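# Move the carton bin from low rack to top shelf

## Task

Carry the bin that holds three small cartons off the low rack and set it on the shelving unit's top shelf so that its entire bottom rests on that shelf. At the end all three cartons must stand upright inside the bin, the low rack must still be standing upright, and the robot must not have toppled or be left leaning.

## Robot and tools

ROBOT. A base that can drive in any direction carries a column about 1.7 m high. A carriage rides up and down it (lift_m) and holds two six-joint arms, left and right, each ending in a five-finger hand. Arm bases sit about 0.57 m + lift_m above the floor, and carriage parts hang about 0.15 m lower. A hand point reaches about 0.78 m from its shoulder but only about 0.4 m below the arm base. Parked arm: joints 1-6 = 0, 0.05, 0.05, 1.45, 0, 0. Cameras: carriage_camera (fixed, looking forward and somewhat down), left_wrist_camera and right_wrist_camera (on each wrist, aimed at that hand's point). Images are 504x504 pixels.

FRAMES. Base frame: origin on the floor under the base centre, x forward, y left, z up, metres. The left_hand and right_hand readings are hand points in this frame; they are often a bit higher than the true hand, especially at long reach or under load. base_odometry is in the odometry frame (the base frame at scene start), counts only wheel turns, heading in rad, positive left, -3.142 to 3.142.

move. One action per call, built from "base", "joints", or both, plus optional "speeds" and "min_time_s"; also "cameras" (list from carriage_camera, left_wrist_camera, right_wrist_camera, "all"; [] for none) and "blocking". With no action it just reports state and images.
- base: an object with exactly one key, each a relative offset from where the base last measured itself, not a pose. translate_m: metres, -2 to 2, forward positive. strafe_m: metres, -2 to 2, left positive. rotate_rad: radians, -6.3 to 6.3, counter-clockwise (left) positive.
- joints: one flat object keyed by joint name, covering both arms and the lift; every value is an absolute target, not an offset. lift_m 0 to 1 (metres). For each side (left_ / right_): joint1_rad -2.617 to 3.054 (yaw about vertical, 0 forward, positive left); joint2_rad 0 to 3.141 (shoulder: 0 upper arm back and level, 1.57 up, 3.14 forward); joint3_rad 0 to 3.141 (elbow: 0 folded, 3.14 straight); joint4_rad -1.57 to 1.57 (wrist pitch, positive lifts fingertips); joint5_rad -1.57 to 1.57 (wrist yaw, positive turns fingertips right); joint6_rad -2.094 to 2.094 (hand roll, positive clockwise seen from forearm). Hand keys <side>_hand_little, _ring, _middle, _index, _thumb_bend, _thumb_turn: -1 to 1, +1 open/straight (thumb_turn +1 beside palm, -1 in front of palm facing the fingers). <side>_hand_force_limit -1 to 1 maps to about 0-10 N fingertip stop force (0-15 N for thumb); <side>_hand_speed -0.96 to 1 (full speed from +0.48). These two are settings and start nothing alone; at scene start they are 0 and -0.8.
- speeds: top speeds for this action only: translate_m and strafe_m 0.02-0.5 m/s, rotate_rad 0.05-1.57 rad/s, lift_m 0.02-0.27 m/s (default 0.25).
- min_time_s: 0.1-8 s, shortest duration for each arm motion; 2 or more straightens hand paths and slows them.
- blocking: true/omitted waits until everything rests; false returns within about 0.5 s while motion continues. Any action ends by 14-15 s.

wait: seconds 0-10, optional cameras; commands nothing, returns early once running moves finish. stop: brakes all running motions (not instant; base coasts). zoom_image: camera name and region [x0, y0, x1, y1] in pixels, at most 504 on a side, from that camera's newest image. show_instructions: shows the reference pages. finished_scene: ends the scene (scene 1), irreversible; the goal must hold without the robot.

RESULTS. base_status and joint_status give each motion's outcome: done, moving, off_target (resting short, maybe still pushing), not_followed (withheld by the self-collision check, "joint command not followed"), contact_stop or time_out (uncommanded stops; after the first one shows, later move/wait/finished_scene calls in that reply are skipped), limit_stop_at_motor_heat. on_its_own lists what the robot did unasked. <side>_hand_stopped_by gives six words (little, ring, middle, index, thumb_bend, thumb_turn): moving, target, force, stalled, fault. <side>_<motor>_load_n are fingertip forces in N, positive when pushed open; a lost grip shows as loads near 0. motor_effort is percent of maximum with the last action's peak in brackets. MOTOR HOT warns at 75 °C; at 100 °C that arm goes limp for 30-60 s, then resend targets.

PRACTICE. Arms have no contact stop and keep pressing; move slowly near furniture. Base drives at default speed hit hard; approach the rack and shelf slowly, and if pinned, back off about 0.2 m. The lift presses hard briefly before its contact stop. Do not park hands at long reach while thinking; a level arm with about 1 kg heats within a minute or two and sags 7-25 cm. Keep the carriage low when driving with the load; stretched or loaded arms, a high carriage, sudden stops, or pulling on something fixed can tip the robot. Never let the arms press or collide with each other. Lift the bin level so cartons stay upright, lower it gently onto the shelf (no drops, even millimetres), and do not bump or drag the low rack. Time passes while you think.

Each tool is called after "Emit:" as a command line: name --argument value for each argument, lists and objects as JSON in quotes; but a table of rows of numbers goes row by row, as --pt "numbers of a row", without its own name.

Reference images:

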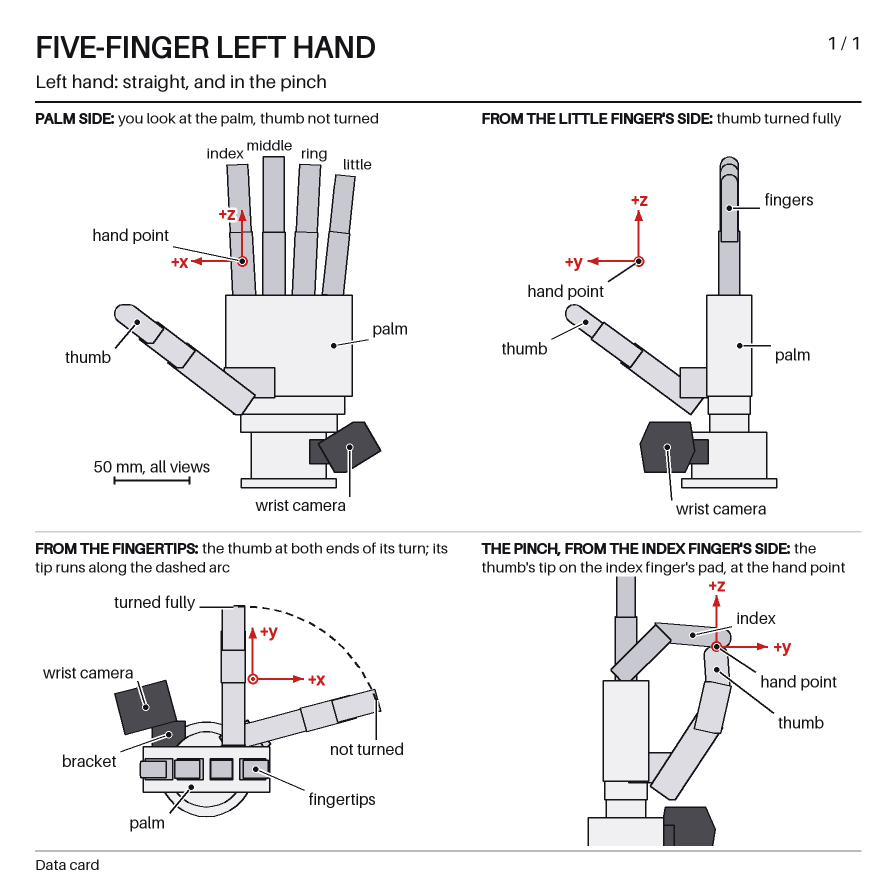

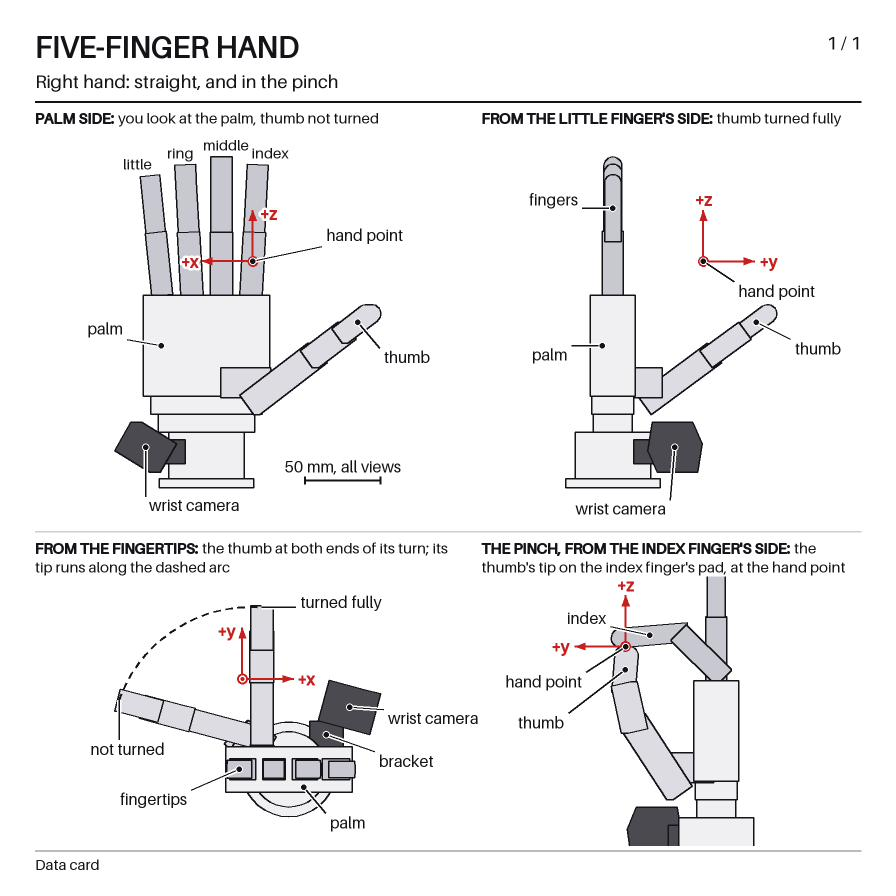

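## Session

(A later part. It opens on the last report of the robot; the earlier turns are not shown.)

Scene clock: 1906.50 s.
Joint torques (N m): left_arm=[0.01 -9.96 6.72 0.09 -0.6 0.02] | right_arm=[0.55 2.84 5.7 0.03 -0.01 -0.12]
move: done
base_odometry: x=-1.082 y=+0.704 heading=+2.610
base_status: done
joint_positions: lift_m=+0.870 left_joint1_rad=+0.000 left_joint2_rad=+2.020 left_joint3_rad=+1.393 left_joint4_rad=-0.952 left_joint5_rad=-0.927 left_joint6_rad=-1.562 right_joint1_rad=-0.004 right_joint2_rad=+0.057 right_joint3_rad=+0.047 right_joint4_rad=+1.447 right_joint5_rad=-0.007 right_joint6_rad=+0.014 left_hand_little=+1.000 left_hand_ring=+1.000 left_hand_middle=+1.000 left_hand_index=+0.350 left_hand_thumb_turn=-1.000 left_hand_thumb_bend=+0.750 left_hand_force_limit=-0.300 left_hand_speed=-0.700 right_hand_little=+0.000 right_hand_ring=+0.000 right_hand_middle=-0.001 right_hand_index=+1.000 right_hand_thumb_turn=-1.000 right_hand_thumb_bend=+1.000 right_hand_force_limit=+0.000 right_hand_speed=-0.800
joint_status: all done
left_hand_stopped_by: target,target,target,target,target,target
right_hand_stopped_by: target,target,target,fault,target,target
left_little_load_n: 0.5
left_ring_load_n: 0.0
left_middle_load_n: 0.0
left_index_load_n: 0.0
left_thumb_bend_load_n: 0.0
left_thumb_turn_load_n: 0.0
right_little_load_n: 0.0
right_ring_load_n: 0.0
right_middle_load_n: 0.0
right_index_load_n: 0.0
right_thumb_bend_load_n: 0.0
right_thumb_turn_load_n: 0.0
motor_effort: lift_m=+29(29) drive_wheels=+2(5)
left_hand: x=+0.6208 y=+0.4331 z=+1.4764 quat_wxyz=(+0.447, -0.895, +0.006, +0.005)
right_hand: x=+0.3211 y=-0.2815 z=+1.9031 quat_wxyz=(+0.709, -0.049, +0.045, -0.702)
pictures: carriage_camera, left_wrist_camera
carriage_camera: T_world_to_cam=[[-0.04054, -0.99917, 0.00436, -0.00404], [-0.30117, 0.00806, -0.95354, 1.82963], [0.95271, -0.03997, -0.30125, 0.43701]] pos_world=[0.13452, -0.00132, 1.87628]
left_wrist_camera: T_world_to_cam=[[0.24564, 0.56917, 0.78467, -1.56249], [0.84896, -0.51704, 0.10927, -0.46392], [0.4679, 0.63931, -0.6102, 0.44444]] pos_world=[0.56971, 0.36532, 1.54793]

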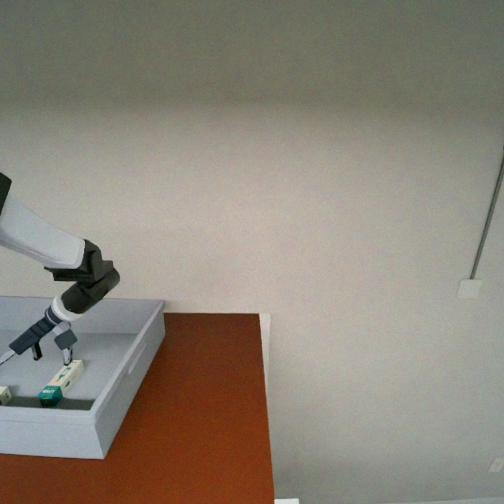

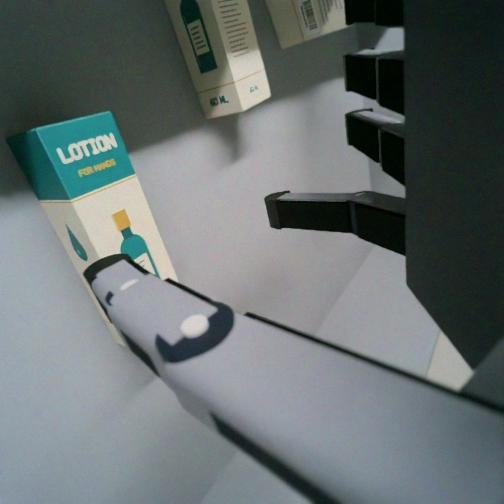

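Emit:
move --joints '{"lift_m": 0.825}' --speeds '{"lift_m": 0.06}' --cameras '["left_wrist_camera"]'

Emit:
move --joints '{"lift_m": 0.80}' --speeds '{"lift_m": 0.04}' --cameras '["left_wrist_camera"]'

Scene clock: 1916.13 s.
Joint torques (N m): left_arm=[0.24 -9.96 6.79 0.1 -0.62 -0.02] | right_arm=[0.57 2.96 5.75 0.06 -0.01 -0.11]
move: done
base_odometry: x=-1.082 y=+0.704 heading=+2.610
base_status: not commanded
joint_positions: lift_m=+0.825 left_joint1_rad=+0.000 left_joint2_rad=+2.022 left_joint3_rad=+1.395 left_joint4_rad=-0.954 left_joint5_rad=-0.928 left_joint6_rad=-1.562 right_joint1_rad=-0.004 right_joint2_rad=+0.057 right_joint3_rad=+0.047 right_joint4_rad=+1.447 right_joint5_rad=-0.007 right_joint6_rad=+0.014 left_hand_little=+1.000 left_hand_ring=+1.000 left_hand_middle=+1.000 left_hand_index=+0.350 left_hand_thumb_turn=-1.000 left_hand_thumb_bend=+0.750 left_hand_force_limit=-0.300 left_hand_speed=-0.700 right_hand_little=+0.000 right_hand_ring=+0.000 right_hand_middle=-0.001 right_hand_index=+1.000 right_hand_thumb_turn=-1.000 right_hand_thumb_bend=+1.000 right_hand_force_limit=+0.000 right_hand_speed=-0.800
joint_status: all done
left_hand_stopped_by: target,target,target,target,target,target
right_hand_stopped_by: target,target,target,fault,target,target
left_little_load_n: 0.0
left_ring_load_n: 0.0
left_middle_load_n: 0.0
left_index_load_n: 0.0
left_thumb_bend_load_n: -0.5
left_thumb_turn_load_n: 0.0
right_little_load_n: 0.0
right_ring_load_n: 0.0
right_middle_load_n: 0.0
right_index_load_n: 0.0
right_thumb_bend_load_n: 0.0
right_thumb_turn_load_n: 0.0
motor_effort: lift_m=+27(28) drive_wheels=+2(2)
left_hand: x=+0.6207 y=+0.4334 z=+1.4314 quat_wxyz=(+0.448, -0.894, +0.006, +0.006)
right_hand: x=+0.3211 y=-0.2815 z=+1.8582 quat_wxyz=(+0.709, -0.049, +0.045, -0.702)
left_wrist_camera: T_world_to_cam=[[0.24746, 0.56799, 0.78495, -1.52832], [0.84921, -0.5172, 0.10653, -0.45486], [0.46648, 0.64023, -0.61033, 0.41751]] pos_world=[0.56971, 0.36552, 1.50293]

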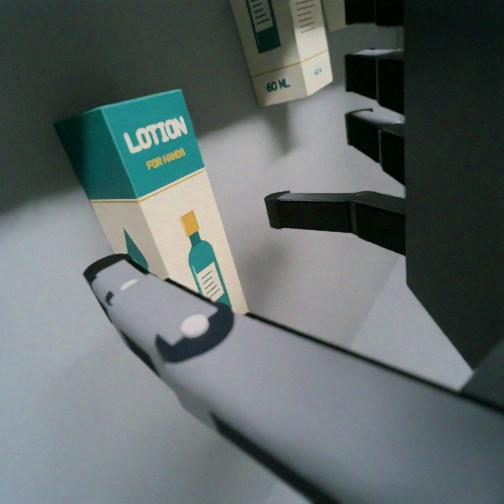

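Scene clock: 1917.10 s.
Joint torques (N m): left_arm=[0.29 -10.07 6.48 0.17 -0.55 0] | right_arm=[0.57 2.92 5.7 0.07 -0.01 -0.12]
move: done
base_odometry: x=-1.082 y=+0.704 heading=+2.610
base_status: not commanded
joint_positions: lift_m=+0.800 left_joint1_rad=+0.000 left_joint2_rad=+2.023 left_joint3_rad=+1.397 left_joint4_rad=-0.956 left_joint5_rad=-0.929 left_joint6_rad=-1.562 right_joint1_rad=-0.004 right_joint2_rad=+0.057 right_joint3_rad=+0.047 right_joint4_rad=+1.447 right_joint5_rad=-0.007 right_joint6_rad=+0.014 left_hand_little=+1.000 left_hand_ring=+1.000 left_hand_middle=+1.000 left_hand_index=+0.350 left_hand_thumb_turn=-1.000 left_hand_thumb_bend=+0.750 left_hand_force_limit=-0.300 left_hand_speed=-0.700 right_hand_little=+0.000 right_hand_ring=+0.000 right_hand_middle=-0.001 right_hand_index=+1.000 right_hand_thumb_turn=-1.000 right_hand_thumb_bend=+1.000 right_hand_force_limit=+0.000 right_hand_speed=-0.800
joint_status: all done
left_hand_stopped_by: target,target,target,target,target,target
right_hand_stopped_by: target,target,target,fault,target,target
left_little_load_n: 0.0
left_ring_load_n: 0.0
left_middle_load_n: 0.0
left_index_load_n: 0.0
left_thumb_bend_load_n: 0.0
left_thumb_turn_load_n: 0.0
right_little_load_n: 0.0
right_ring_load_n: 0.0
right_middle_load_n: 0.0
right_index_load_n: 0.0
right_thumb_bend_load_n: 0.0
right_thumb_turn_load_n: 0.0
motor_effort: lift_m=+27(28) drive_wheels=+2(2)
left_hand: x=+0.6207 y=+0.4336 z=+1.4065 quat_wxyz=(+0.448, -0.894, +0.006, +0.007)
right_hand: x=+0.3212 y=-0.2815 z=+1.8332 quat_wxyz=(+0.709, -0.049, +0.045, -0.702)
left_wrist_camera: T_world_to_cam=[[0.24836, 0.5671, 0.78531, -1.50958], [0.84934, -0.51731, 0.10496, -0.44994], [0.46577, 0.64093, -0.61014, 0.40207]] pos_world=[0.56981, 0.36562, 1.47804]

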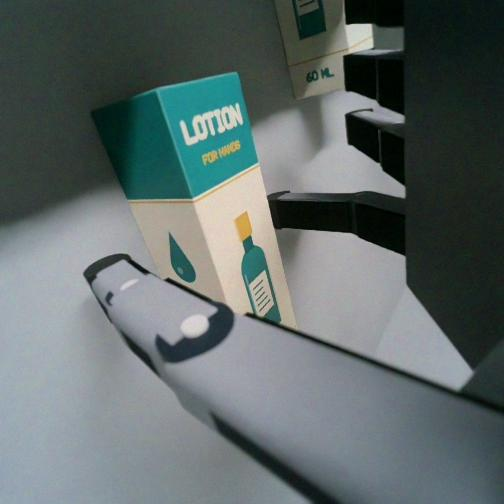

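Emit:
move --joints '{"left_hand_speed": -0.92, "left_hand_index": -0.3, "left_hand_thumb_bend": 0.2}' --cameras '["left_wrist_camera"]'

Scene clock: 1922.33 s.
Joint torques (N m): left_arm=[0.18 -10.44 6.61 0.16 -0.62 0.02] | right_arm=[0.54 2.93 5.71 0.04 -0.01 -0.12]
move: off_target
base_odometry: x=-1.082 y=+0.704 heading=+2.610
base_status: not commanded
joint_positions: lift_m=+0.800 left_joint1_rad=+0.000 left_joint2_rad=+2.023 left_joint3_rad=+1.397 left_joint4_rad=-0.956 left_joint5_rad=-0.929 left_joint6_rad=-1.562 right_joint1_rad=-0.004 right_joint2_rad=+0.057 right_joint3_rad=+0.047 right_joint4_rad=+1.447 right_joint5_rad=-0.007 right_joint6_rad=+0.014 left_hand_little=+1.000 left_hand_ring=+1.000 left_hand_middle=+1.000 left_hand_index=-0.052 left_hand_thumb_turn=-1.000 left_hand_thumb_bend=+0.528 left_hand_force_limit=-0.300 left_hand_speed=-0.920 right_hand_little=+0.000 right_hand_ring=+0.000 right_hand_middle=-0.001 right_hand_index=+1.000 right_hand_thumb_turn=-1.000 right_hand_thumb_bend=+1.000 right_hand_force_limit=+0.000 right_hand_speed=-0.800
joint_status: left_hand_index off_target (ended at -0.052, target -0.300); left_hand_thumb_bend off_target (ended at +0.528, target +0.200); the others done
left_hand_stopped_by: target,target,target,force,force,target
right_hand_stopped_by: target,target,target,fault,target,target
left_little_load_n: 0.0
left_ring_load_n: 0.0
left_middle_load_n: 0.0
left_index_load_n: 5.5
left_thumb_bend_load_n: 5.5
left_thumb_turn_load_n: -2.0
right_little_load_n: 0.0
right_ring_load_n: 0.0
right_middle_load_n: 0.0
right_index_load_n: 0.0
right_thumb_bend_load_n: 0.0
right_thumb_turn_load_n: 0.0
motor_effort: lift_m=+26(28) drive_wheels=+2(2)
left_hand: x=+0.6207 y=+0.4336 z=+1.4065 quat_wxyz=(+0.448, -0.894, +0.006, +0.007)
right_hand: x=+0.3212 y=-0.2815 z=+1.8332 quat_wxyz=(+0.709, -0.049, +0.045, -0.702)
left_wrist_camera: T_world_to_cam=[[0.24836, 0.5671, 0.78531, -1.50958], [0.84934, -0.51731, 0.10496, -0.44994], [0.46577, 0.64093, -0.61014, 0.40207]] pos_world=[0.56981, 0.36562, 1.47804]

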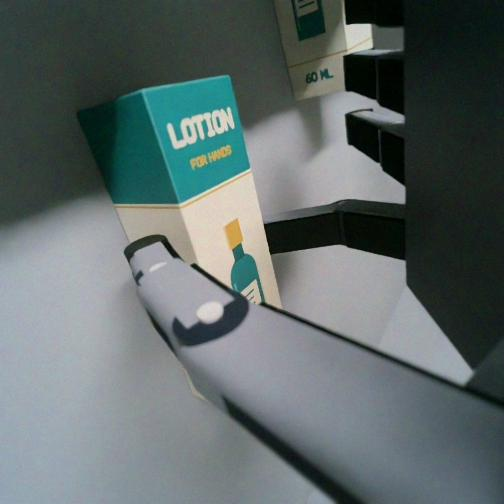

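Firm grip. Lift.

Emit:
move --joints '{"lift_m": 0.86}' --speeds '{"lift_m": 0.06}' --cameras '["left_wrist_camera"]'

Emit:
move --joints '{"lift_m": 0.96}' --speeds '{"lift_m": 0.12}' --cameras '["left_wrist_camera", "carriage_camera"]'

Scene clock: 1927.17 s.
Joint torques (N m): left_arm=[0.17 -10.32 6.57 0.23 -0.59 -0.02] | right_arm=[0.57 3.02 5.68 0.03 0 -0.12]
move: done
base_odometry: x=-1.082 y=+0.704 heading=+2.610
base_status: not commanded
joint_positions: lift_m=+0.860 left_joint1_rad=+0.000 left_joint2_rad=+2.025 left_joint3_rad=+1.398 left_joint4_rad=-0.958 left_joint5_rad=-0.929 left_joint6_rad=-1.562 right_joint1_rad=-0.004 right_joint2_rad=+0.057 right_joint3_rad=+0.047 right_joint4_rad=+1.447 right_joint5_rad=-0.007 right_joint6_rad=+0.014 left_hand_little=+1.000 left_hand_ring=+1.000 left_hand_middle=+1.000 left_hand_index=-0.052 left_hand_thumb_turn=-1.000 left_hand_thumb_bend=+0.528 left_hand_force_limit=-0.300 left_hand_speed=-0.920 right_hand_little=+0.000 right_hand_ring=+0.000 right_hand_middle=-0.001 right_hand_index=+1.000 right_hand_thumb_turn=-1.000 right_hand_thumb_bend=+1.000 right_hand_force_limit=+0.000 right_hand_speed=-0.800
joint_status: all done
left_hand_stopped_by: target,target,target,force,force,target
right_hand_stopped_by: target,target,target,fault,target,target
left_little_load_n: 0.0
left_ring_load_n: -0.5
left_middle_load_n: 0.0
left_index_load_n: 5.5
left_thumb_bend_load_n: 5.5
left_thumb_turn_load_n: -2.0
right_little_load_n: 0.0
right_ring_load_n: 0.0
right_middle_load_n: 0.0
right_index_load_n: 0.0
right_thumb_bend_load_n: 0.0
right_thumb_turn_load_n: 0.0
motor_effort: lift_m=+32(38) drive_wheels=+2(2)
left_hand: x=+0.6205 y=+0.4334 z=+1.4656 quat_wxyz=(+0.448, -0.894, +0.007, +0.008)
right_hand: x=+0.3211 y=-0.2815 z=+1.8928 quat_wxyz=(+0.709, -0.049, +0.045, -0.702)
left_wrist_camera: T_world_to_cam=[[0.25015, 0.56764, 0.78436, -1.55583], [0.84959, -0.51722, 0.10336, -0.45394], [0.46435, 0.64053, -0.61164, 0.44157]] pos_world=[0.56981, 0.36552, 1.53732]

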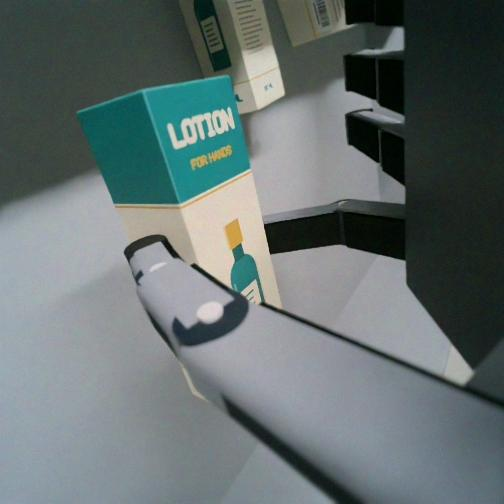

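Scene clock: 1928.40 s.
Joint torques (N m): left_arm=[0.34 -10.74 6.32 0.16 -0.55 0.03] | right_arm=[0.57 2.96 5.71 0.02 0 -0.12]
move: done
base_odometry: x=-1.082 y=+0.704 heading=+2.610
base_status: not commanded
joint_positions: lift_m=+0.960 left_joint1_rad=+0.000 left_joint2_rad=+2.029 left_joint3_rad=+1.399 left_joint4_rad=-0.959 left_joint5_rad=-0.928 left_joint6_rad=-1.562 right_joint1_rad=-0.004 right_joint2_rad=+0.057 right_joint3_rad=+0.047 right_joint4_rad=+1.447 right_joint5_rad=-0.007 right_joint6_rad=+0.014 left_hand_little=+1.000 left_hand_ring=+1.000 left_hand_middle=+1.000 left_hand_index=-0.052 left_hand_thumb_turn=-1.000 left_hand_thumb_bend=+0.528 left_hand_force_limit=-0.300 left_hand_speed=-0.920 right_hand_little=+0.000 right_hand_ring=+0.000 right_hand_middle=-0.001 right_hand_index=+1.000 right_hand_thumb_turn=-1.000 right_hand_thumb_bend=+1.000 right_hand_force_limit=+0.000 right_hand_speed=-0.800
joint_status: all done
left_hand_stopped_by: target,target,target,force,force,target
right_hand_stopped_by: target,target,target,fault,target,target
left_little_load_n: 0.0
left_ring_load_n: 0.0
left_middle_load_n: 0.0
left_index_load_n: 5.5
left_thumb_bend_load_n: 5.0
left_thumb_turn_load_n: -2.0
right_little_load_n: 0.0
right_ring_load_n: 0.0
right_middle_load_n: 0.0
right_index_load_n: 0.0
right_thumb_bend_load_n: 0.0
right_thumb_turn_load_n: 0.0
motor_effort: lift_m=+32(40) drive_wheels=+2(2)
left_hand: x=+0.6201 y=+0.4334 z=+1.5640 quat_wxyz=(+0.448, -0.894, +0.008, +0.010)
right_hand: x=+0.3212 y=-0.2815 z=+1.9928 quat_wxyz=(+0.709, -0.049, +0.045, -0.702)
pictures: carriage_camera, left_wrist_camera
carriage_camera: T_world_to_cam=[[-0.04054, -0.99917, 0.00436, -0.00443], [-0.30117, 0.00806, -0.95354, 1.91506], [0.95271, -0.03997, -0.30125, 0.464]] pos_world=[0.13452, -0.00132, 1.96588]
left_wrist_camera: T_world_to_cam=[[0.25435, 0.56795, 0.78278, -1.63312], [0.8501, -0.51722, 0.09906, -0.45731], [0.46113, 0.64024, -0.61437, 0.50838]] pos_world=[0.56971, 0.36552, 1.636]

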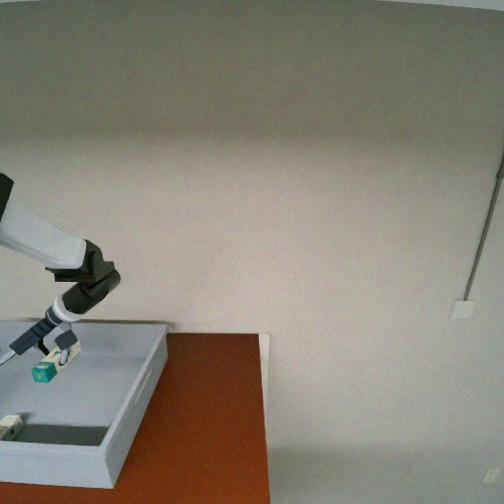

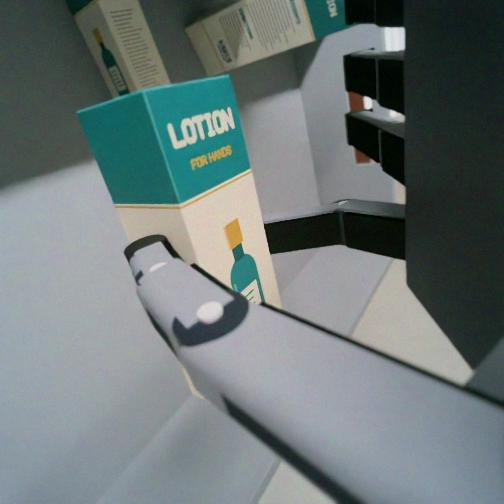

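Emit:
zoom_image --camera "left_wrist_camera" --region '[50, 0, 350, 200]'

Scaled by 1.680 from the camera's image (finer frame: 720x720).

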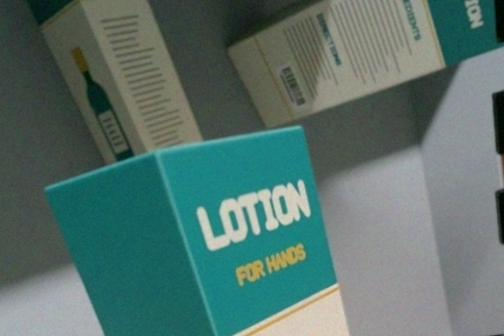

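Emit:
move --joints '{"left_joint5_rad": -1.3, "left_joint6_rad": -0.8}' --min_time_s 3 --cameras '["left_wrist_camera"]'

Emit:
move --joints '{"left_joint5_rad": -1.57, "left_joint6_rad": 0.0}' --min_time_s 3 --cameras '["left_wrist_camera", "carriage_camera"]'

Scene clock: 1960.23 s.
Joint torques (N m): left_arm=[0.1 -10.71 6.23 0.16 -0.81 0.19] | right_arm=[0.58 2.91 5.72 0.04 -0.01 -0.12]
move: done
MOTOR HOT: joint 2 (shoulder) of the left arm now reports 75 °C; the controller stops that arm at 100 °C. To cool a motor, set the load down, stop pushing, or move to a pose that needs little force.
base_odometry: x=-1.082 y=+0.704 heading=+2.610
base_status: not commanded
joint_positions: lift_m=+0.960 left_joint1_rad=+0.000 left_joint2_rad=+2.029 left_joint3_rad=+1.399 left_joint4_rad=-0.959 left_joint5_rad=-1.288 left_joint6_rad=-0.810 right_joint1_rad=-0.004 right_joint2_rad=+0.057 right_joint3_rad=+0.047 right_joint4_rad=+1.447 right_joint5_rad=-0.007 right_joint6_rad=+0.014 left_hand_little=+1.000 left_hand_ring=+1.000 left_hand_middle=+1.000 left_hand_index=-0.052 left_hand_thumb_turn=-1.000 left_hand_thumb_bend=+0.528 left_hand_force_limit=-0.300 left_hand_speed=-0.920 right_hand_little=+0.000 right_hand_ring=+0.000 right_hand_middle=-0.001 right_hand_index=+1.000 right_hand_thumb_turn=-1.000 right_hand_thumb_bend=+1.000 right_hand_force_limit=+0.000 right_hand_speed=-0.800
joint_status: all done
left_hand_stopped_by: target,target,target,force,force,target
right_hand_stopped_by: target,target,target,fault,target,target
left_little_load_n: 0.0
left_ring_load_n: 0.0
left_middle_load_n: -0.5
left_index_load_n: 5.5
left_thumb_bend_load_n: 5.5
left_thumb_turn_load_n: -2.0
right_little_load_n: 0.0
right_ring_load_n: 0.0
right_middle_load_n: 0.0
right_index_load_n: 0.0
right_thumb_bend_load_n: 0.0
right_thumb_turn_load_n: 0.0
motor_effort: lift_m=+31(33) drive_wheels=+2(2)
left_hand: x=+0.5715 y=+0.4825 z=+1.6131 quat_wxyz=(+0.554, -0.740, +0.302, +0.230)
right_hand: x=+0.3212 y=-0.2815 z=+1.9928 quat_wxyz=(+0.709, -0.049, +0.045, -0.702)
left_wrist_camera: T_world_to_cam=[[0.84799, 0.13576, 0.51233, -1.38166], [0.45944, -0.6702, -0.58287, 1.00161], [0.26423, 0.72966, -0.6307, 0.62528]] pos_world=[0.54624, 0.40261, 1.68603]

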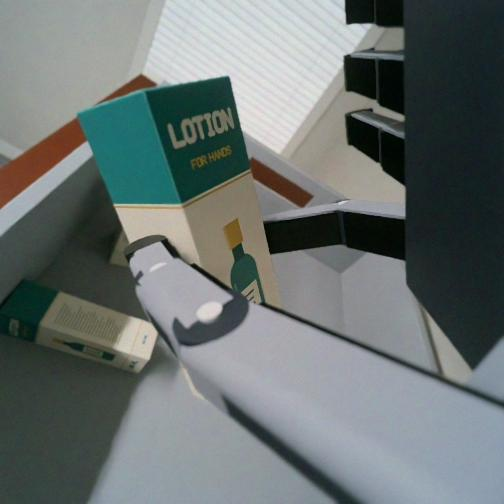

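Scene clock: 1963.53 s.
Joint torques (N m): left_arm=[0.27 -10.93 6.37 0.2 -0.85 0.22] | right_arm=[0.59 2.93 5.71 0.04 -0.01 -0.12]
move: done
MOTOR HOT: still on. Joint 2 (shoulder) of the left arm now reports 75 °C.
base_odometry: x=-1.082 y=+0.704 heading=+2.610
base_status: not commanded
joint_positions: lift_m=+0.960 left_joint1_rad=+0.000 left_joint2_rad=+2.029 left_joint3_rad=+1.399 left_joint4_rad=-0.959 left_joint5_rad=-1.550 left_joint6_rad=-0.012 right_joint1_rad=-0.004 right_joint2_rad=+0.057 right_joint3_rad=+0.047 right_joint4_rad=+1.447 right_joint5_rad=-0.007 right_joint6_rad=+0.014 left_hand_little=+1.000 left_hand_ring=+1.000 left_hand_middle=+1.000 left_hand_index=-0.052 left_hand_thumb_turn=-1.000 left_hand_thumb_bend=+0.528 left_hand_force_limit=-0.300 left_hand_speed=-0.920 right_hand_little=+0.000 right_hand_ring=+0.000 right_hand_middle=-0.001 right_hand_index=+1.000 right_hand_thumb_turn=-1.000 right_hand_thumb_bend=+1.000 right_hand_force_limit=+0.000 right_hand_speed=-0.800
joint_status: all done
joint sent to its limit — left_joint5_rad, lower limit.
left_hand_stopped_by: target,target,target,force,force,target
right_hand_stopped_by: target,target,target,fault,target,target
left_little_load_n: 0.0
left_ring_load_n: 0.0
left_middle_load_n: 0.0
left_index_load_n: 5.5
left_thumb_bend_load_n: 5.5
left_thumb_turn_load_n: -1.5
right_little_load_n: 0.0
right_ring_load_n: 0.0
right_middle_load_n: 0.0
right_index_load_n: 0.0
right_thumb_bend_load_n: 0.0
right_thumb_turn_load_n: 0.0
motor_effort: lift_m=+31(33) drive_wheels=+2(2)
left_hand: x=+0.5324 y=+0.5076 z=+1.6948 quat_wxyz=(+0.493, -0.503, +0.507, +0.497)
right_hand: x=+0.3212 y=-0.2815 z=+1.9928 quat_wxyz=(+0.709, -0.049, +0.045, -0.702)
pictures: carriage_camera, left_wrist_camera
carriage_camera: T_world_to_cam=[[-0.04054, -0.99917, 0.00436, -0.00443], [-0.30117, 0.00806, -0.95354, 1.91506], [0.95271, -0.03997, -0.30125, 0.464]] pos_world=[0.13452, -0.00132, 1.96588]
left_wrist_camera: T_world_to_cam=[[0.97106, -0.02198, -0.23783, -0.10772], [-0.21659, -0.50084, -0.83801, 1.79038], [-0.10069, 0.86526, -0.4911, 0.55768]] pos_world=[0.54853, 0.41177, 1.74861]

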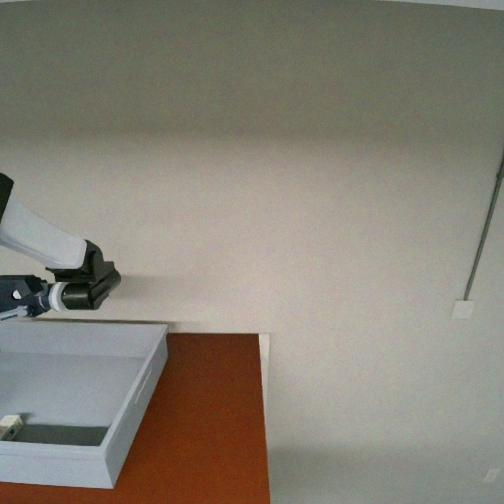

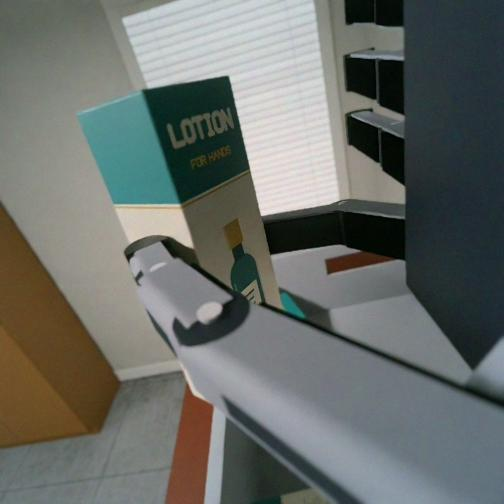

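Emit:
move --base '{"strafe_m": 0.27}' --joints '{"left_joint1_rad": -0.3, "left_joint2_rad": 2.35, "left_joint3_rad": 1.92, "left_joint4_rad": -1.15}' --speeds '{"strafe_m": 0.1}' --min_time_s 3 --cameras '["left_wrist_camera", "carriage_camera"]'

Scene clock: 1977.57 s.
Joint torques (N m): left_arm=[-0.08 -11.55 7.72 0.04 -0.76 0.23] | right_arm=[0.53 2.96 5.76 0.04 -0.01 -0.12]
move: done
MOTOR HOT: still on. Joint 2 (shoulder) of the left arm now reports 75 °C.
base_odometry: x=-1.219 y=+0.471 heading=+2.610
base_status: done
joint_positions: lift_m=+0.960 left_joint1_rad=-0.297 left_joint2_rad=+2.333 left_joint3_rad=+1.893 left_joint4_rad=-1.130 left_joint5_rad=-1.552 left_joint6_rad=-0.010 right_joint1_rad=-0.004 right_joint2_rad=+0.057 right_joint3_rad=+0.047 right_joint4_rad=+1.447 right_joint5_rad=-0.007 right_joint6_rad=+0.014 left_hand_little=+1.000 left_hand_ring=+1.000 left_hand_middle=+1.000 left_hand_index=-0.052 left_hand_thumb_turn=-1.000 left_hand_thumb_bend=+0.528 left_hand_force_limit=-0.300 left_hand_speed=-0.920 right_hand_little=+0.000 right_hand_ring=+0.000 right_hand_middle=-0.001 right_hand_index=+1.000 right_hand_thumb_turn=-1.000 right_hand_thumb_bend=+1.000 right_hand_force_limit=+0.000 right_hand_speed=-0.800
joint_status: all done
left_hand_stopped_by: target,target,target,force,force,target
right_hand_stopped_by: target,target,target,fault,target,target
left_little_load_n: 0.0
left_ring_load_n: 0.0
left_middle_load_n: 0.0
left_index_load_n: 5.5
left_thumb_bend_load_n: 5.5
left_thumb_turn_load_n: -1.5
right_little_load_n: 0.0
right_ring_load_n: 0.0
right_middle_load_n: 0.0
right_index_load_n: 0.0
right_thumb_bend_load_n: 0.0
right_thumb_turn_load_n: 0.0
motor_effort: lift_m=+32(33) drive_wheels=-3(11)
left_hand: x=+0.6535 y=+0.3851 z=+1.6945 quat_wxyz=(+0.566, -0.427, +0.571, +0.413)
right_hand: x=+0.3212 y=-0.2816 z=+1.9928 quat_wxyz=(+0.709, -0.049, +0.045, -0.702)
pictures: carriage_camera, left_wrist_camera
carriage_camera: T_world_to_cam=[[-0.04054, -0.99917, 0.00436, -0.00443], [-0.30117, 0.00806, -0.95354, 1.91506], [0.95271, -0.03997, -0.30125, 0.464]] pos_world=[0.13452, -0.00132, 1.96588]
left_wrist_camera: T_world_to_cam=[[0.92624, -0.30603, -0.22004, -0.11952], [-0.33835, -0.41779, -0.84319, 1.81135], [0.16611, 0.85545, -0.49052, 0.50409]] pos_world=[0.63984, 0.28896, 1.74828]

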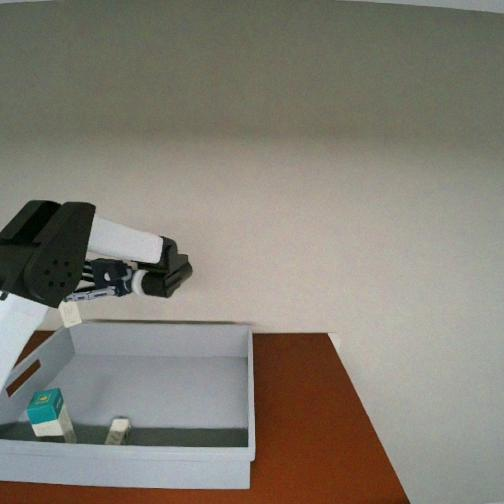

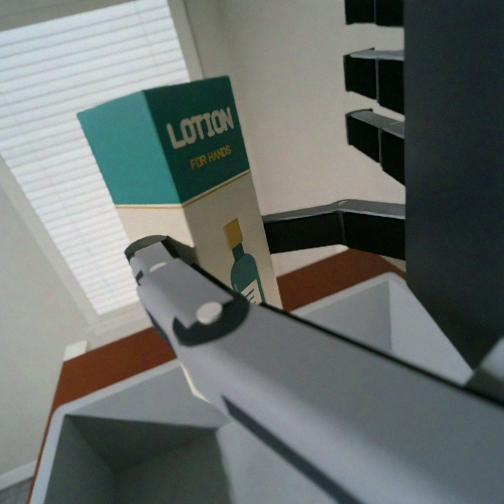

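Emit:
move --base '{"strafe_m": 0.04}' --speeds '{"strafe_m": 0.08}'

Emit:
move --base '{"translate_m": 0.03}' --joints '{"lift_m": 0.80}' --speeds '{"translate_m": 0.05, "lift_m": 0.12}' --cameras '["left_wrist_camera", "carriage_camera"]'

Scene clock: 1999.03 s.
Joint torques (N m): left_arm=[0.27 -11.9 7.73 0.06 -0.76 0.28] | right_arm=[0.51 2.93 5.7 0.03 -0.01 -0.12]
move: done
MOTOR HOT: still on. Joint 2 (shoulder) of the left arm now reports 77 °C.
base_odometry: x=-1.239 y=+0.437 heading=+2.610
base_status: done
joint_positions: lift_m=+0.960 left_joint1_rad=-0.300 left_joint2_rad=+2.334 left_joint3_rad=+1.893 left_joint4_rad=-1.132 left_joint5_rad=-1.553 left_joint6_rad=-0.010 right_joint1_rad=-0.004 right_joint2_rad=+0.057 right_joint3_rad=+0.047 right_joint4_rad=+1.447 right_joint5_rad=-0.006 right_joint6_rad=+0.014 left_hand_little=+1.000 left_hand_ring=+1.000 left_hand_middle=+1.000 left_hand_index=-0.052 left_hand_thumb_turn=-1.000 left_hand_thumb_bend=+0.528 left_hand_force_limit=-0.300 left_hand_speed=-0.920 right_hand_little=+0.000 right_hand_ring=+0.000 right_hand_middle=-0.001 right_hand_index=+1.000 right_hand_thumb_turn=-1.000 right_hand_thumb_bend=+1.000 right_hand_force_limit=+0.000 right_hand_speed=-0.800
joint_status: not commanded
left_hand_stopped_by: target,target,target,force,force,target
right_hand_stopped_by: target,target,target,fault,target,target
left_little_load_n: 0.0
left_ring_load_n: 0.0
left_middle_load_n: 0.0
left_index_load_n: 5.5
left_thumb_bend_load_n: 5.5
left_thumb_turn_load_n: -2.0
right_little_load_n: 0.0
right_ring_load_n: 0.0
right_middle_load_n: 0.0
right_index_load_n: 0.0
right_thumb_bend_load_n: 0.0
right_thumb_turn_load_n: 0.5
motor_effort: lift_m=+32(33) drive_wheels=-3(7)
left_hand: x=+0.6535 y=+0.3842 z=+1.6942 quat_wxyz=(+0.565, -0.426, +0.572, +0.414)
right_hand: x=+0.3212 y=-0.2817 z=+1.9928 quat_wxyz=(+0.709, -0.049, +0.045, -0.702)
pictures: none

Scene clock: 2000.80 s.
Joint torques (N m): left_arm=[0.12 -13.08 6.99 0.06 -0.76 0.21] | right_arm=[0.5 2.97 5.74 0.06 -0.02 -0.12]
move: done
MOTOR HOT: still on. Joint 2 (shoulder) of the left arm now reports 77 °C.
base_odometry: x=-1.265 y=+0.452 heading=+2.610
base_status: done
joint_positions: lift_m=+0.800 left_joint1_rad=-0.300 left_joint2_rad=+2.346 left_joint3_rad=+1.901 left_joint4_rad=-1.135 left_joint5_rad=-1.557 left_joint6_rad=-0.010 right_joint1_rad=-0.004 right_joint2_rad=+0.057 right_joint3_rad=+0.047 right_joint4_rad=+1.446 right_joint5_rad=-0.006 right_joint6_rad=+0.014 left_hand_little=+1.000 left_hand_ring=+1.000 left_hand_middle=+1.000 left_hand_index=-0.052 left_hand_thumb_turn=-1.000 left_hand_thumb_bend=+0.528 left_hand_force_limit=-0.300 left_hand_speed=-0.920 right_hand_little=+0.000 right_hand_ring=+0.000 right_hand_middle=-0.001 right_hand_index=+1.000 right_hand_thumb_turn=-1.000 right_hand_thumb_bend=+1.000 right_hand_force_limit=+0.000 right_hand_speed=-0.800
joint_status: all done
left_hand_stopped_by: target,target,target,force,force,target
right_hand_stopped_by: target,target,target,fault,target,target
left_little_load_n: 0.0
left_ring_load_n: 0.0
left_middle_load_n: 0.0
left_index_load_n: 5.5
left_thumb_bend_load_n: 5.5
left_thumb_turn_load_n: -1.5
right_little_load_n: 0.0
right_ring_load_n: 0.0
right_middle_load_n: 0.0
right_index_load_n: 0.0
right_thumb_bend_load_n: 0.0
right_thumb_turn_load_n: 0.0
motor_effort: lift_m=+27(29) drive_wheels=-5(8)
left_hand: x=+0.6548 y=+0.3839 z=+1.5327 quat_wxyz=(+0.565, -0.423, +0.573, +0.417)
right_hand: x=+0.3214 y=-0.2817 z=+1.8330 quat_wxyz=(+0.709, -0.049, +0.046, -0.702)
pictures: carriage_camera, left_wrist_camera
carriage_camera: T_world_to_cam=[[-0.04054, -0.99917, 0.00436, -0.00374], [-0.30117, 0.00806, -0.95354, 1.76288], [0.95271, -0.03997, -0.30125, 0.41592]] pos_world=[0.13452, -0.00132, 1.80628]
left_wrist_camera: T_world_to_cam=[[0.92368, -0.30659, -0.22984, -0.13982], [-0.34631, -0.41124, -0.84318, 1.67756], [0.16399, 0.85842, -0.48603, 0.41895]] pos_world=[0.64141, 0.28738, 1.58597]

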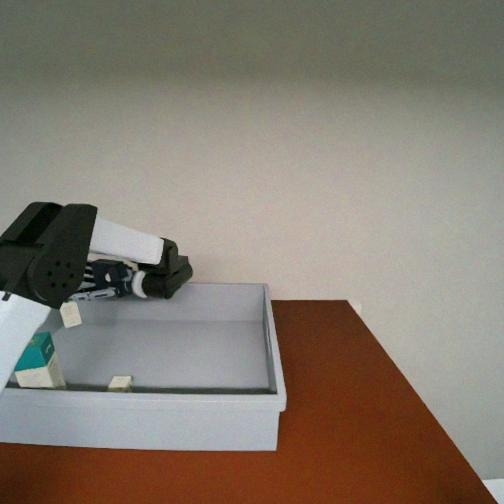

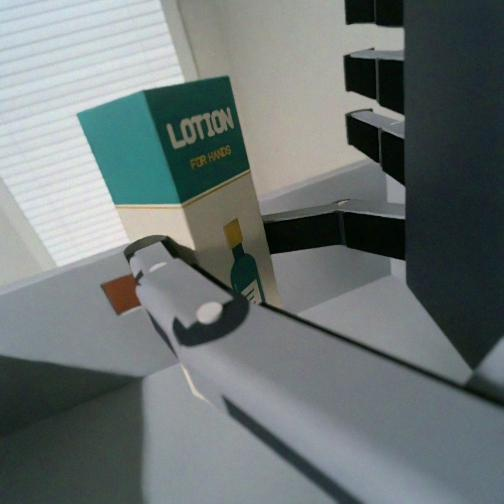

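Emit:
move --joints '{"lift_m": 0.728}' --speeds '{"lift_m": 0.06}' --cameras '["left_wrist_camera", "carriage_camera"]'

Emit:
move --joints '{"lift_m": 0.719}' --speeds '{"lift_m": 0.02}' --cameras '["left_wrist_camera"]'

Scene clock: 2017.33 s.
Joint torques (N m): left_arm=[0.13 -13.38 6.83 0.11 -0.75 0.2] | right_arm=[0.5 2.89 5.74 0.06 -0.02 -0.12]
move: done
MOTOR HOT: still on. Joint 2 (shoulder) of the left arm now reports 75 °C.
base_odometry: x=-1.265 y=+0.452 heading=+2.610
base_status: not commanded
joint_positions: lift_m=+0.728 left_joint1_rad=-0.300 left_joint2_rad=+2.347 left_joint3_rad=+1.903 left_joint4_rad=-1.136 left_joint5_rad=-1.557 left_joint6_rad=-0.010 right_joint1_rad=-0.004 right_joint2_rad=+0.057 right_joint3_rad=+0.046 right_joint4_rad=+1.447 right_joint5_rad=-0.006 right_joint6_rad=+0.014 left_hand_little=+1.000 left_hand_ring=+1.000 left_hand_middle=+1.000 left_hand_index=-0.052 left_hand_thumb_turn=-1.000 left_hand_thumb_bend=+0.528 left_hand_force_limit=-0.300 left_hand_speed=-0.920 right_hand_little=+0.000 right_hand_ring=+0.000 right_hand_middle=-0.001 right_hand_index=+1.000 right_hand_thumb_turn=-1.000 right_hand_thumb_bend=+1.000 right_hand_force_limit=+0.000 right_hand_speed=-0.800
joint_status: all done
left_hand_stopped_by: target,target,target,force,force,target
right_hand_stopped_by: target,target,target,fault,target,target
left_little_load_n: 0.0
left_ring_load_n: 0.0
left_middle_load_n: 0.0
left_index_load_n: 5.5
left_thumb_bend_load_n: 5.5
left_thumb_turn_load_n: -1.5
right_little_load_n: 0.0
right_ring_load_n: 0.0
right_middle_load_n: 0.0
right_index_load_n: 0.0
right_thumb_bend_load_n: 0.0
right_thumb_turn_load_n: 0.0
motor_effort: lift_m=+28(28) drive_wheels=+2(5)
left_hand: x=+0.6550 y=+0.3839 z=+1.4608 quat_wxyz=(+0.565, -0.423, +0.573, +0.417)
right_hand: x=+0.3214 y=-0.2817 z=+1.7609 quat_wxyz=(+0.709, -0.049, +0.046, -0.702)
pictures: carriage_camera, left_wrist_camera
carriage_camera: T_world_to_cam=[[-0.04054, -0.99917, 0.00436, -0.00342], [-0.30117, 0.00806, -0.95354, 1.69422], [0.95271, -0.03997, -0.30125, 0.39423]] pos_world=[0.13452, -0.00132, 1.73428]
left_wrist_camera: T_world_to_cam=[[0.92363, -0.30645, -0.2302, -0.15606], [-0.34643, -0.41051, -0.84349, 1.61721], [0.16398, 0.85882, -0.48533, 0.38283]] pos_world=[0.64161, 0.28728, 1.51397]

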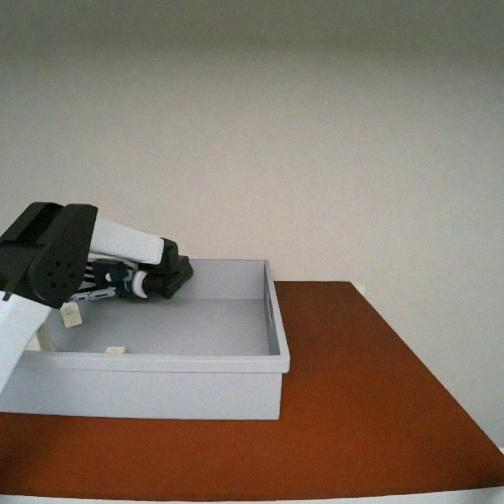

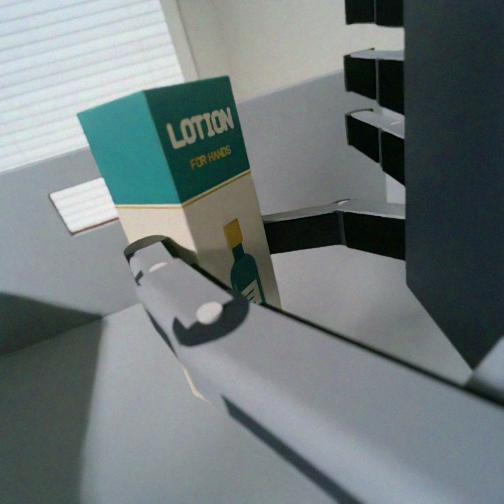

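Scene clock: 2018.07 s.
Joint torques (N m): left_arm=[-0.01 -13.29 6.99 0.1 -0.79 0.2] | right_arm=[0.5 3.02 5.79 0.02 -0.02 -0.12]
move: done
MOTOR HOT: still on. Joint 2 (shoulder) of the left arm now reports 75 °C.
base_odometry: x=-1.265 y=+0.452 heading=+2.610
base_status: not commanded
joint_positions: lift_m=+0.719 left_joint1_rad=-0.300 left_joint2_rad=+2.347 left_joint3_rad=+1.903 left_joint4_rad=-1.136 left_joint5_rad=-1.557 left_joint6_rad=-0.010 right_joint1_rad=-0.004 right_joint2_rad=+0.056 right_joint3_rad=+0.046 right_joint4_rad=+1.446 right_joint5_rad=-0.006 right_joint6_rad=+0.014 left_hand_little=+1.000 left_hand_ring=+1.000 left_hand_middle=+1.000 left_hand_index=-0.052 left_hand_thumb_turn=-1.000 left_hand_thumb_bend=+0.528 left_hand_force_limit=-0.300 left_hand_speed=-0.920 right_hand_little=+0.000 right_hand_ring=+0.000 right_hand_middle=-0.001 right_hand_index=+1.000 right_hand_thumb_turn=-1.000 right_hand_thumb_bend=+1.000 right_hand_force_limit=+0.000 right_hand_speed=-0.800
joint_status: all done
left_hand_stopped_by: target,target,target,force,force,target
right_hand_stopped_by: target,target,target,fault,target,target
left_little_load_n: 0.0
left_ring_load_n: 0.0
left_middle_load_n: 0.0
left_index_load_n: 5.5
left_thumb_bend_load_n: 5.0
left_thumb_turn_load_n: -1.5
right_little_load_n: 0.0
right_ring_load_n: 0.0
right_middle_load_n: -0.5
right_index_load_n: 0.0
right_thumb_bend_load_n: 0.0
right_thumb_turn_load_n: -0.5
motor_effort: lift_m=+25(27) drive_wheels=+2(5)
left_hand: x=+0.6549 y=+0.3839 z=+1.4519 quat_wxyz=(+0.565, -0.423, +0.573, +0.417)
right_hand: x=+0.3214 y=-0.2817 z=+1.7520 quat_wxyz=(+0.709, -0.049, +0.046, -0.702)
left_wrist_camera: T_world_to_cam=[[0.92357, -0.30637, -0.23057, -0.15752], [-0.3467, -0.41037, -0.84344, 1.60978], [0.16378, 0.85892, -0.48522, 0.37845]] pos_world=[0.64161, 0.28728, 1.50507]

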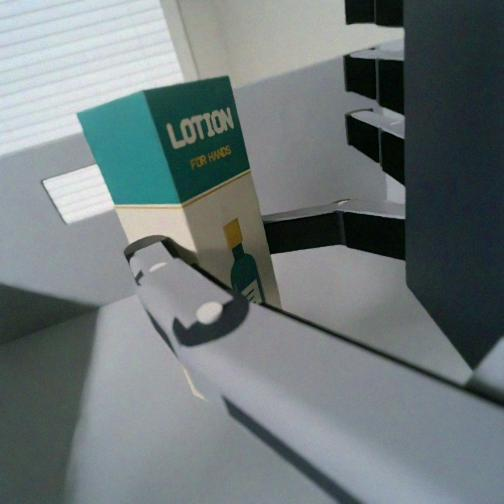

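Emit:
move --joints '{"lift_m": 0.712}' --speeds '{"lift_m": 0.02}'

Emit:
move --joints '{"lift_m": 0.707}' --speeds '{"lift_m": 0.02}' --cameras '["left_wrist_camera"]'

Scene clock: 2022.50 s.
Joint torques (N m): left_arm=[0.16 -12.97 6.8 0.11 -0.76 0.18] | right_arm=[0.51 3.02 5.79 0.05 -0.02 -0.12]
move: done
MOTOR HOT: still on. Joint 2 (shoulder) of the left arm now reports 76 °C.
base_odometry: x=-1.265 y=+0.452 heading=+2.610
base_status: not commanded
joint_positions: lift_m=+0.712 left_joint1_rad=-0.300 left_joint2_rad=+2.348 left_joint3_rad=+1.903 left_joint4_rad=-1.137 left_joint5_rad=-1.557 left_joint6_rad=-0.010 right_joint1_rad=-0.004 right_joint2_rad=+0.056 right_joint3_rad=+0.046 right_joint4_rad=+1.446 right_joint5_rad=-0.006 right_joint6_rad=+0.014 left_hand_little=+1.000 left_hand_ring=+1.000 left_hand_middle=+1.000 left_hand_index=-0.052 left_hand_thumb_turn=-1.000 left_hand_thumb_bend=+0.528 left_hand_force_limit=-0.300 left_hand_speed=-0.920 right_hand_little=+0.000 right_hand_ring=+0.000 right_hand_middle=-0.001 right_hand_index=+1.000 right_hand_thumb_turn=-1.000 right_hand_thumb_bend=+1.000 right_hand_force_limit=+0.000 right_hand_speed=-0.800
joint_status: all done
left_hand_stopped_by: target,target,target,force,force,target
right_hand_stopped_by: target,target,target,fault,target,target
left_little_load_n: 0.0
left_ring_load_n: 0.0
left_middle_load_n: 0.5
left_index_load_n: 5.5
left_thumb_bend_load_n: 5.0
left_thumb_turn_load_n: -2.0
right_little_load_n: 0.0
right_ring_load_n: 0.0
right_middle_load_n: 0.0
right_index_load_n: 0.0
right_thumb_bend_load_n: 0.0
right_thumb_turn_load_n: 0.0
motor_effort: lift_m=+27(28) drive_wheels=+3(3)
left_hand: x=+0.6549 y=+0.3839 z=+1.4447 quat_wxyz=(+0.565, -0.422, +0.573, +0.417)
right_hand: x=+0.3214 y=-0.2817 z=+1.7449 quat_wxyz=(+0.709, -0.049, +0.046, -0.702)
pictures: none

Scene clock: 2023.03 s.
Joint torques (N m): left_arm=[0.01 -13.2 6.94 0.09 -0.78 0.21] | right_arm=[0.51 3.04 5.85 0.06 -0.02 -0.12]
move: done
MOTOR HOT: still on. Joint 2 (shoulder) of the left arm now reports 76 °C.
base_odometry: x=-1.265 y=+0.452 heading=+2.610
base_status: not commanded
joint_positions: lift_m=+0.707 left_joint1_rad=-0.300 left_joint2_rad=+2.348 left_joint3_rad=+1.903 left_joint4_rad=-1.137 left_joint5_rad=-1.557 left_joint6_rad=-0.010 right_joint1_rad=-0.004 right_joint2_rad=+0.056 right_joint3_rad=+0.045 right_joint4_rad=+1.446 right_joint5_rad=-0.006 right_joint6_rad=+0.014 left_hand_little=+1.000 left_hand_ring=+1.000 left_hand_middle=+1.000 left_hand_index=-0.052 left_hand_thumb_turn=-1.000 left_hand_thumb_bend=+0.528 left_hand_force_limit=-0.300 left_hand_speed=-0.920 right_hand_little=+0.000 right_hand_ring=+0.000 right_hand_middle=-0.001 right_hand_index=+1.000 right_hand_thumb_turn=-1.000 right_hand_thumb_bend=+1.000 right_hand_force_limit=+0.000 right_hand_speed=-0.800
joint_status: all done
left_hand_stopped_by: target,target,target,force,force,target
right_hand_stopped_by: target,target,target,fault,target,target
left_little_load_n: 0.0
left_ring_load_n: 0.0
left_middle_load_n: 0.0
left_index_load_n: 5.5
left_thumb_bend_load_n: 5.5
left_thumb_turn_load_n: -1.5
right_little_load_n: 0.0
right_ring_load_n: 0.0
right_middle_load_n: -0.5
right_index_load_n: 0.0
right_thumb_bend_load_n: 0.0
right_thumb_turn_load_n: 0.0
motor_effort: lift_m=+26(28) drive_wheels=+3(5)
left_hand: x=+0.6549 y=+0.3839 z=+1.4397 quat_wxyz=(+0.565, -0.422, +0.573, +0.417)
right_hand: x=+0.3216 y=-0.2817 z=+1.7397 quat_wxyz=(+0.709, -0.050, +0.046, -0.702)
left_wrist_camera: T_world_to_cam=[[0.92331, -0.30633, -0.23166, -0.15858], [-0.34762, -0.4101, -0.8432, 1.59954], [0.16329, 0.85906, -0.48513, 0.37262]] pos_world=[0.6416, 0.28729, 1.49276]

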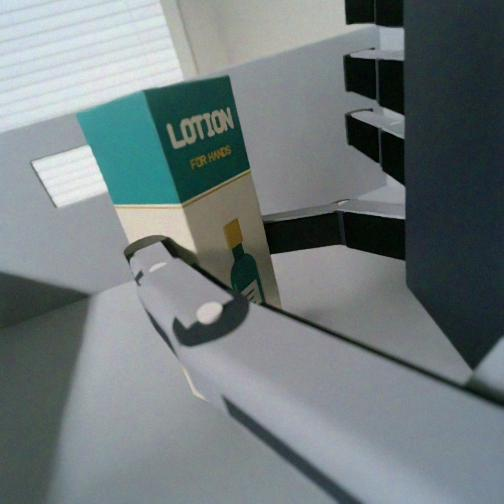

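Emit:
move --joints '{"lift_m": 0.702}' --speeds '{"lift_m": 0.02}'

Emit:
move --joints '{"lift_m": 0.697}' --speeds '{"lift_m": 0.02}' --cameras '["left_wrist_camera"]'

Scene clock: 2032.70 s.
Joint torques (N m): left_arm=[0.23 -13.3 7.08 0.12 -0.69 0.16] | right_arm=[0.5 3 5.82 0.03 0 -0.12]
move: done
MOTOR HOT: still on. Joint 2 (shoulder) of the left arm now reports 78 °C.
base_odometry: x=-1.265 y=+0.452 heading=+2.610
base_status: not commanded
joint_positions: lift_m=+0.702 left_joint1_rad=-0.300 left_joint2_rad=+2.348 left_joint3_rad=+1.903 left_joint4_rad=-1.138 left_joint5_rad=-1.565 left_joint6_rad=-0.006 right_joint1_rad=-0.004 right_joint2_rad=+0.056 right_joint3_rad=+0.045 right_joint4_rad=+1.447 right_joint5_rad=-0.006 right_joint6_rad=+0.014 left_hand_little=+1.000 left_hand_ring=+1.000 left_hand_middle=+1.000 left_hand_index=-0.052 left_hand_thumb_turn=-1.000 left_hand_thumb_bend=+0.528 left_hand_force_limit=-0.300 left_hand_speed=-0.920 right_hand_little=+0.000 right_hand_ring=+0.000 right_hand_middle=-0.001 right_hand_index=+1.000 right_hand_thumb_turn=-1.000 right_hand_thumb_bend=+1.000 right_hand_force_limit=+0.000 right_hand_speed=-0.800
joint_status: all done
left_hand_stopped_by: target,target,target,force,force,target
right_hand_stopped_by: target,target,target,fault,target,target
left_little_load_n: 0.0
left_ring_load_n: 0.0
left_middle_load_n: 0.0
left_index_load_n: 5.5
left_thumb_bend_load_n: 5.0
left_thumb_turn_load_n: -2.0
right_little_load_n: 0.0
right_ring_load_n: 0.0
right_middle_load_n: 0.0
right_index_load_n: 0.0
right_thumb_bend_load_n: 0.0
right_thumb_turn_load_n: 0.0
motor_effort: lift_m=+26(27) drive_wheels=+2(3)
left_hand: x=+0.6547 y=+0.3842 z=+1.4365 quat_wxyz=(+0.566, -0.419, +0.572, +0.420)
right_hand: x=+0.3213 y=-0.2817 z=+1.7349 quat_wxyz=(+0.709, -0.049, +0.046, -0.702)
pictures: none

Scene clock: 2033.23 s.
Joint torques (N m): left_arm=[0.16 -13.48 6.28 0.17 -0.67 0.02] | right_arm=[0.5 3.03 5.82 0.04 -0.01 -0.12]
move: done
MOTOR HOT: still on. Joint 2 (shoulder) of the left arm now reports 78 °C.
base_odometry: x=-1.265 y=+0.452 heading=+2.610
base_status: not commanded
joint_positions: lift_m=+0.697 left_joint1_rad=-0.300 left_joint2_rad=+2.348 left_joint3_rad=+1.909 left_joint4_rad=-1.146 left_joint5_rad=-1.568 left_joint6_rad=+0.010 right_joint1_rad=-0.004 right_joint2_rad=+0.056 right_joint3_rad=+0.045 right_joint4_rad=+1.447 right_joint5_rad=-0.006 right_joint6_rad=+0.014 left_hand_little=+1.000 left_hand_ring=+1.000 left_hand_middle=+1.000 left_hand_index=-0.052 left_hand_thumb_turn=-1.000 left_hand_thumb_bend=+0.528 left_hand_force_limit=-0.300 left_hand_speed=-0.920 right_hand_little=+0.000 right_hand_ring=+0.000 right_hand_middle=-0.001 right_hand_index=+1.000 right_hand_thumb_turn=-1.000 right_hand_thumb_bend=+1.000 right_hand_force_limit=+0.000 right_hand_speed=-0.800
joint_status: all done
left_hand_stopped_by: target,target,target,force,force,target
right_hand_stopped_by: target,target,target,fault,target,target
left_little_load_n: 0.0
left_ring_load_n: 0.0
left_middle_load_n: 0.0
left_index_load_n: 6.0
left_thumb_bend_load_n: 5.5
left_thumb_turn_load_n: -1.0
right_little_load_n: 0.0
right_ring_load_n: 0.0
right_middle_load_n: 0.0
right_index_load_n: 0.0
right_thumb_bend_load_n: 0.0
right_thumb_turn_load_n: 0.0
motor_effort: lift_m=+25(26) drive_wheels=+2(5)
left_hand: x=+0.6545 y=+0.3843 z=+1.4347 quat_wxyz=(+0.563, -0.413, +0.575, +0.426)
right_hand: x=+0.3214 y=-0.2817 z=+1.7298 quat_wxyz=(+0.709, -0.049, +0.046, -0.702)
left_wrist_camera: T_world_to_cam=[[0.91847, -0.30281, -0.25439, -0.12481], [-0.36396, -0.39552, -0.84327, 1.60058], [0.15473, 0.8671, -0.47349, 0.3558]] pos_world=[0.64213, 0.28675, 1.48643]

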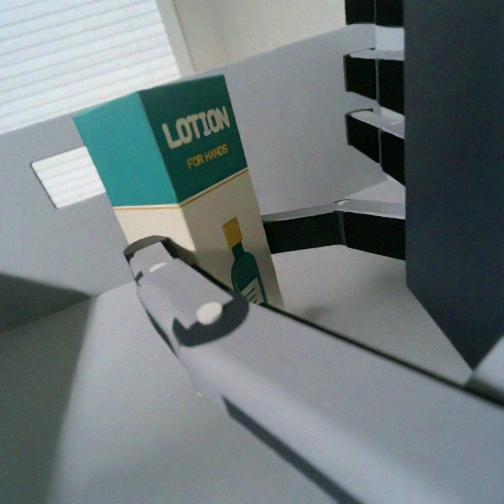

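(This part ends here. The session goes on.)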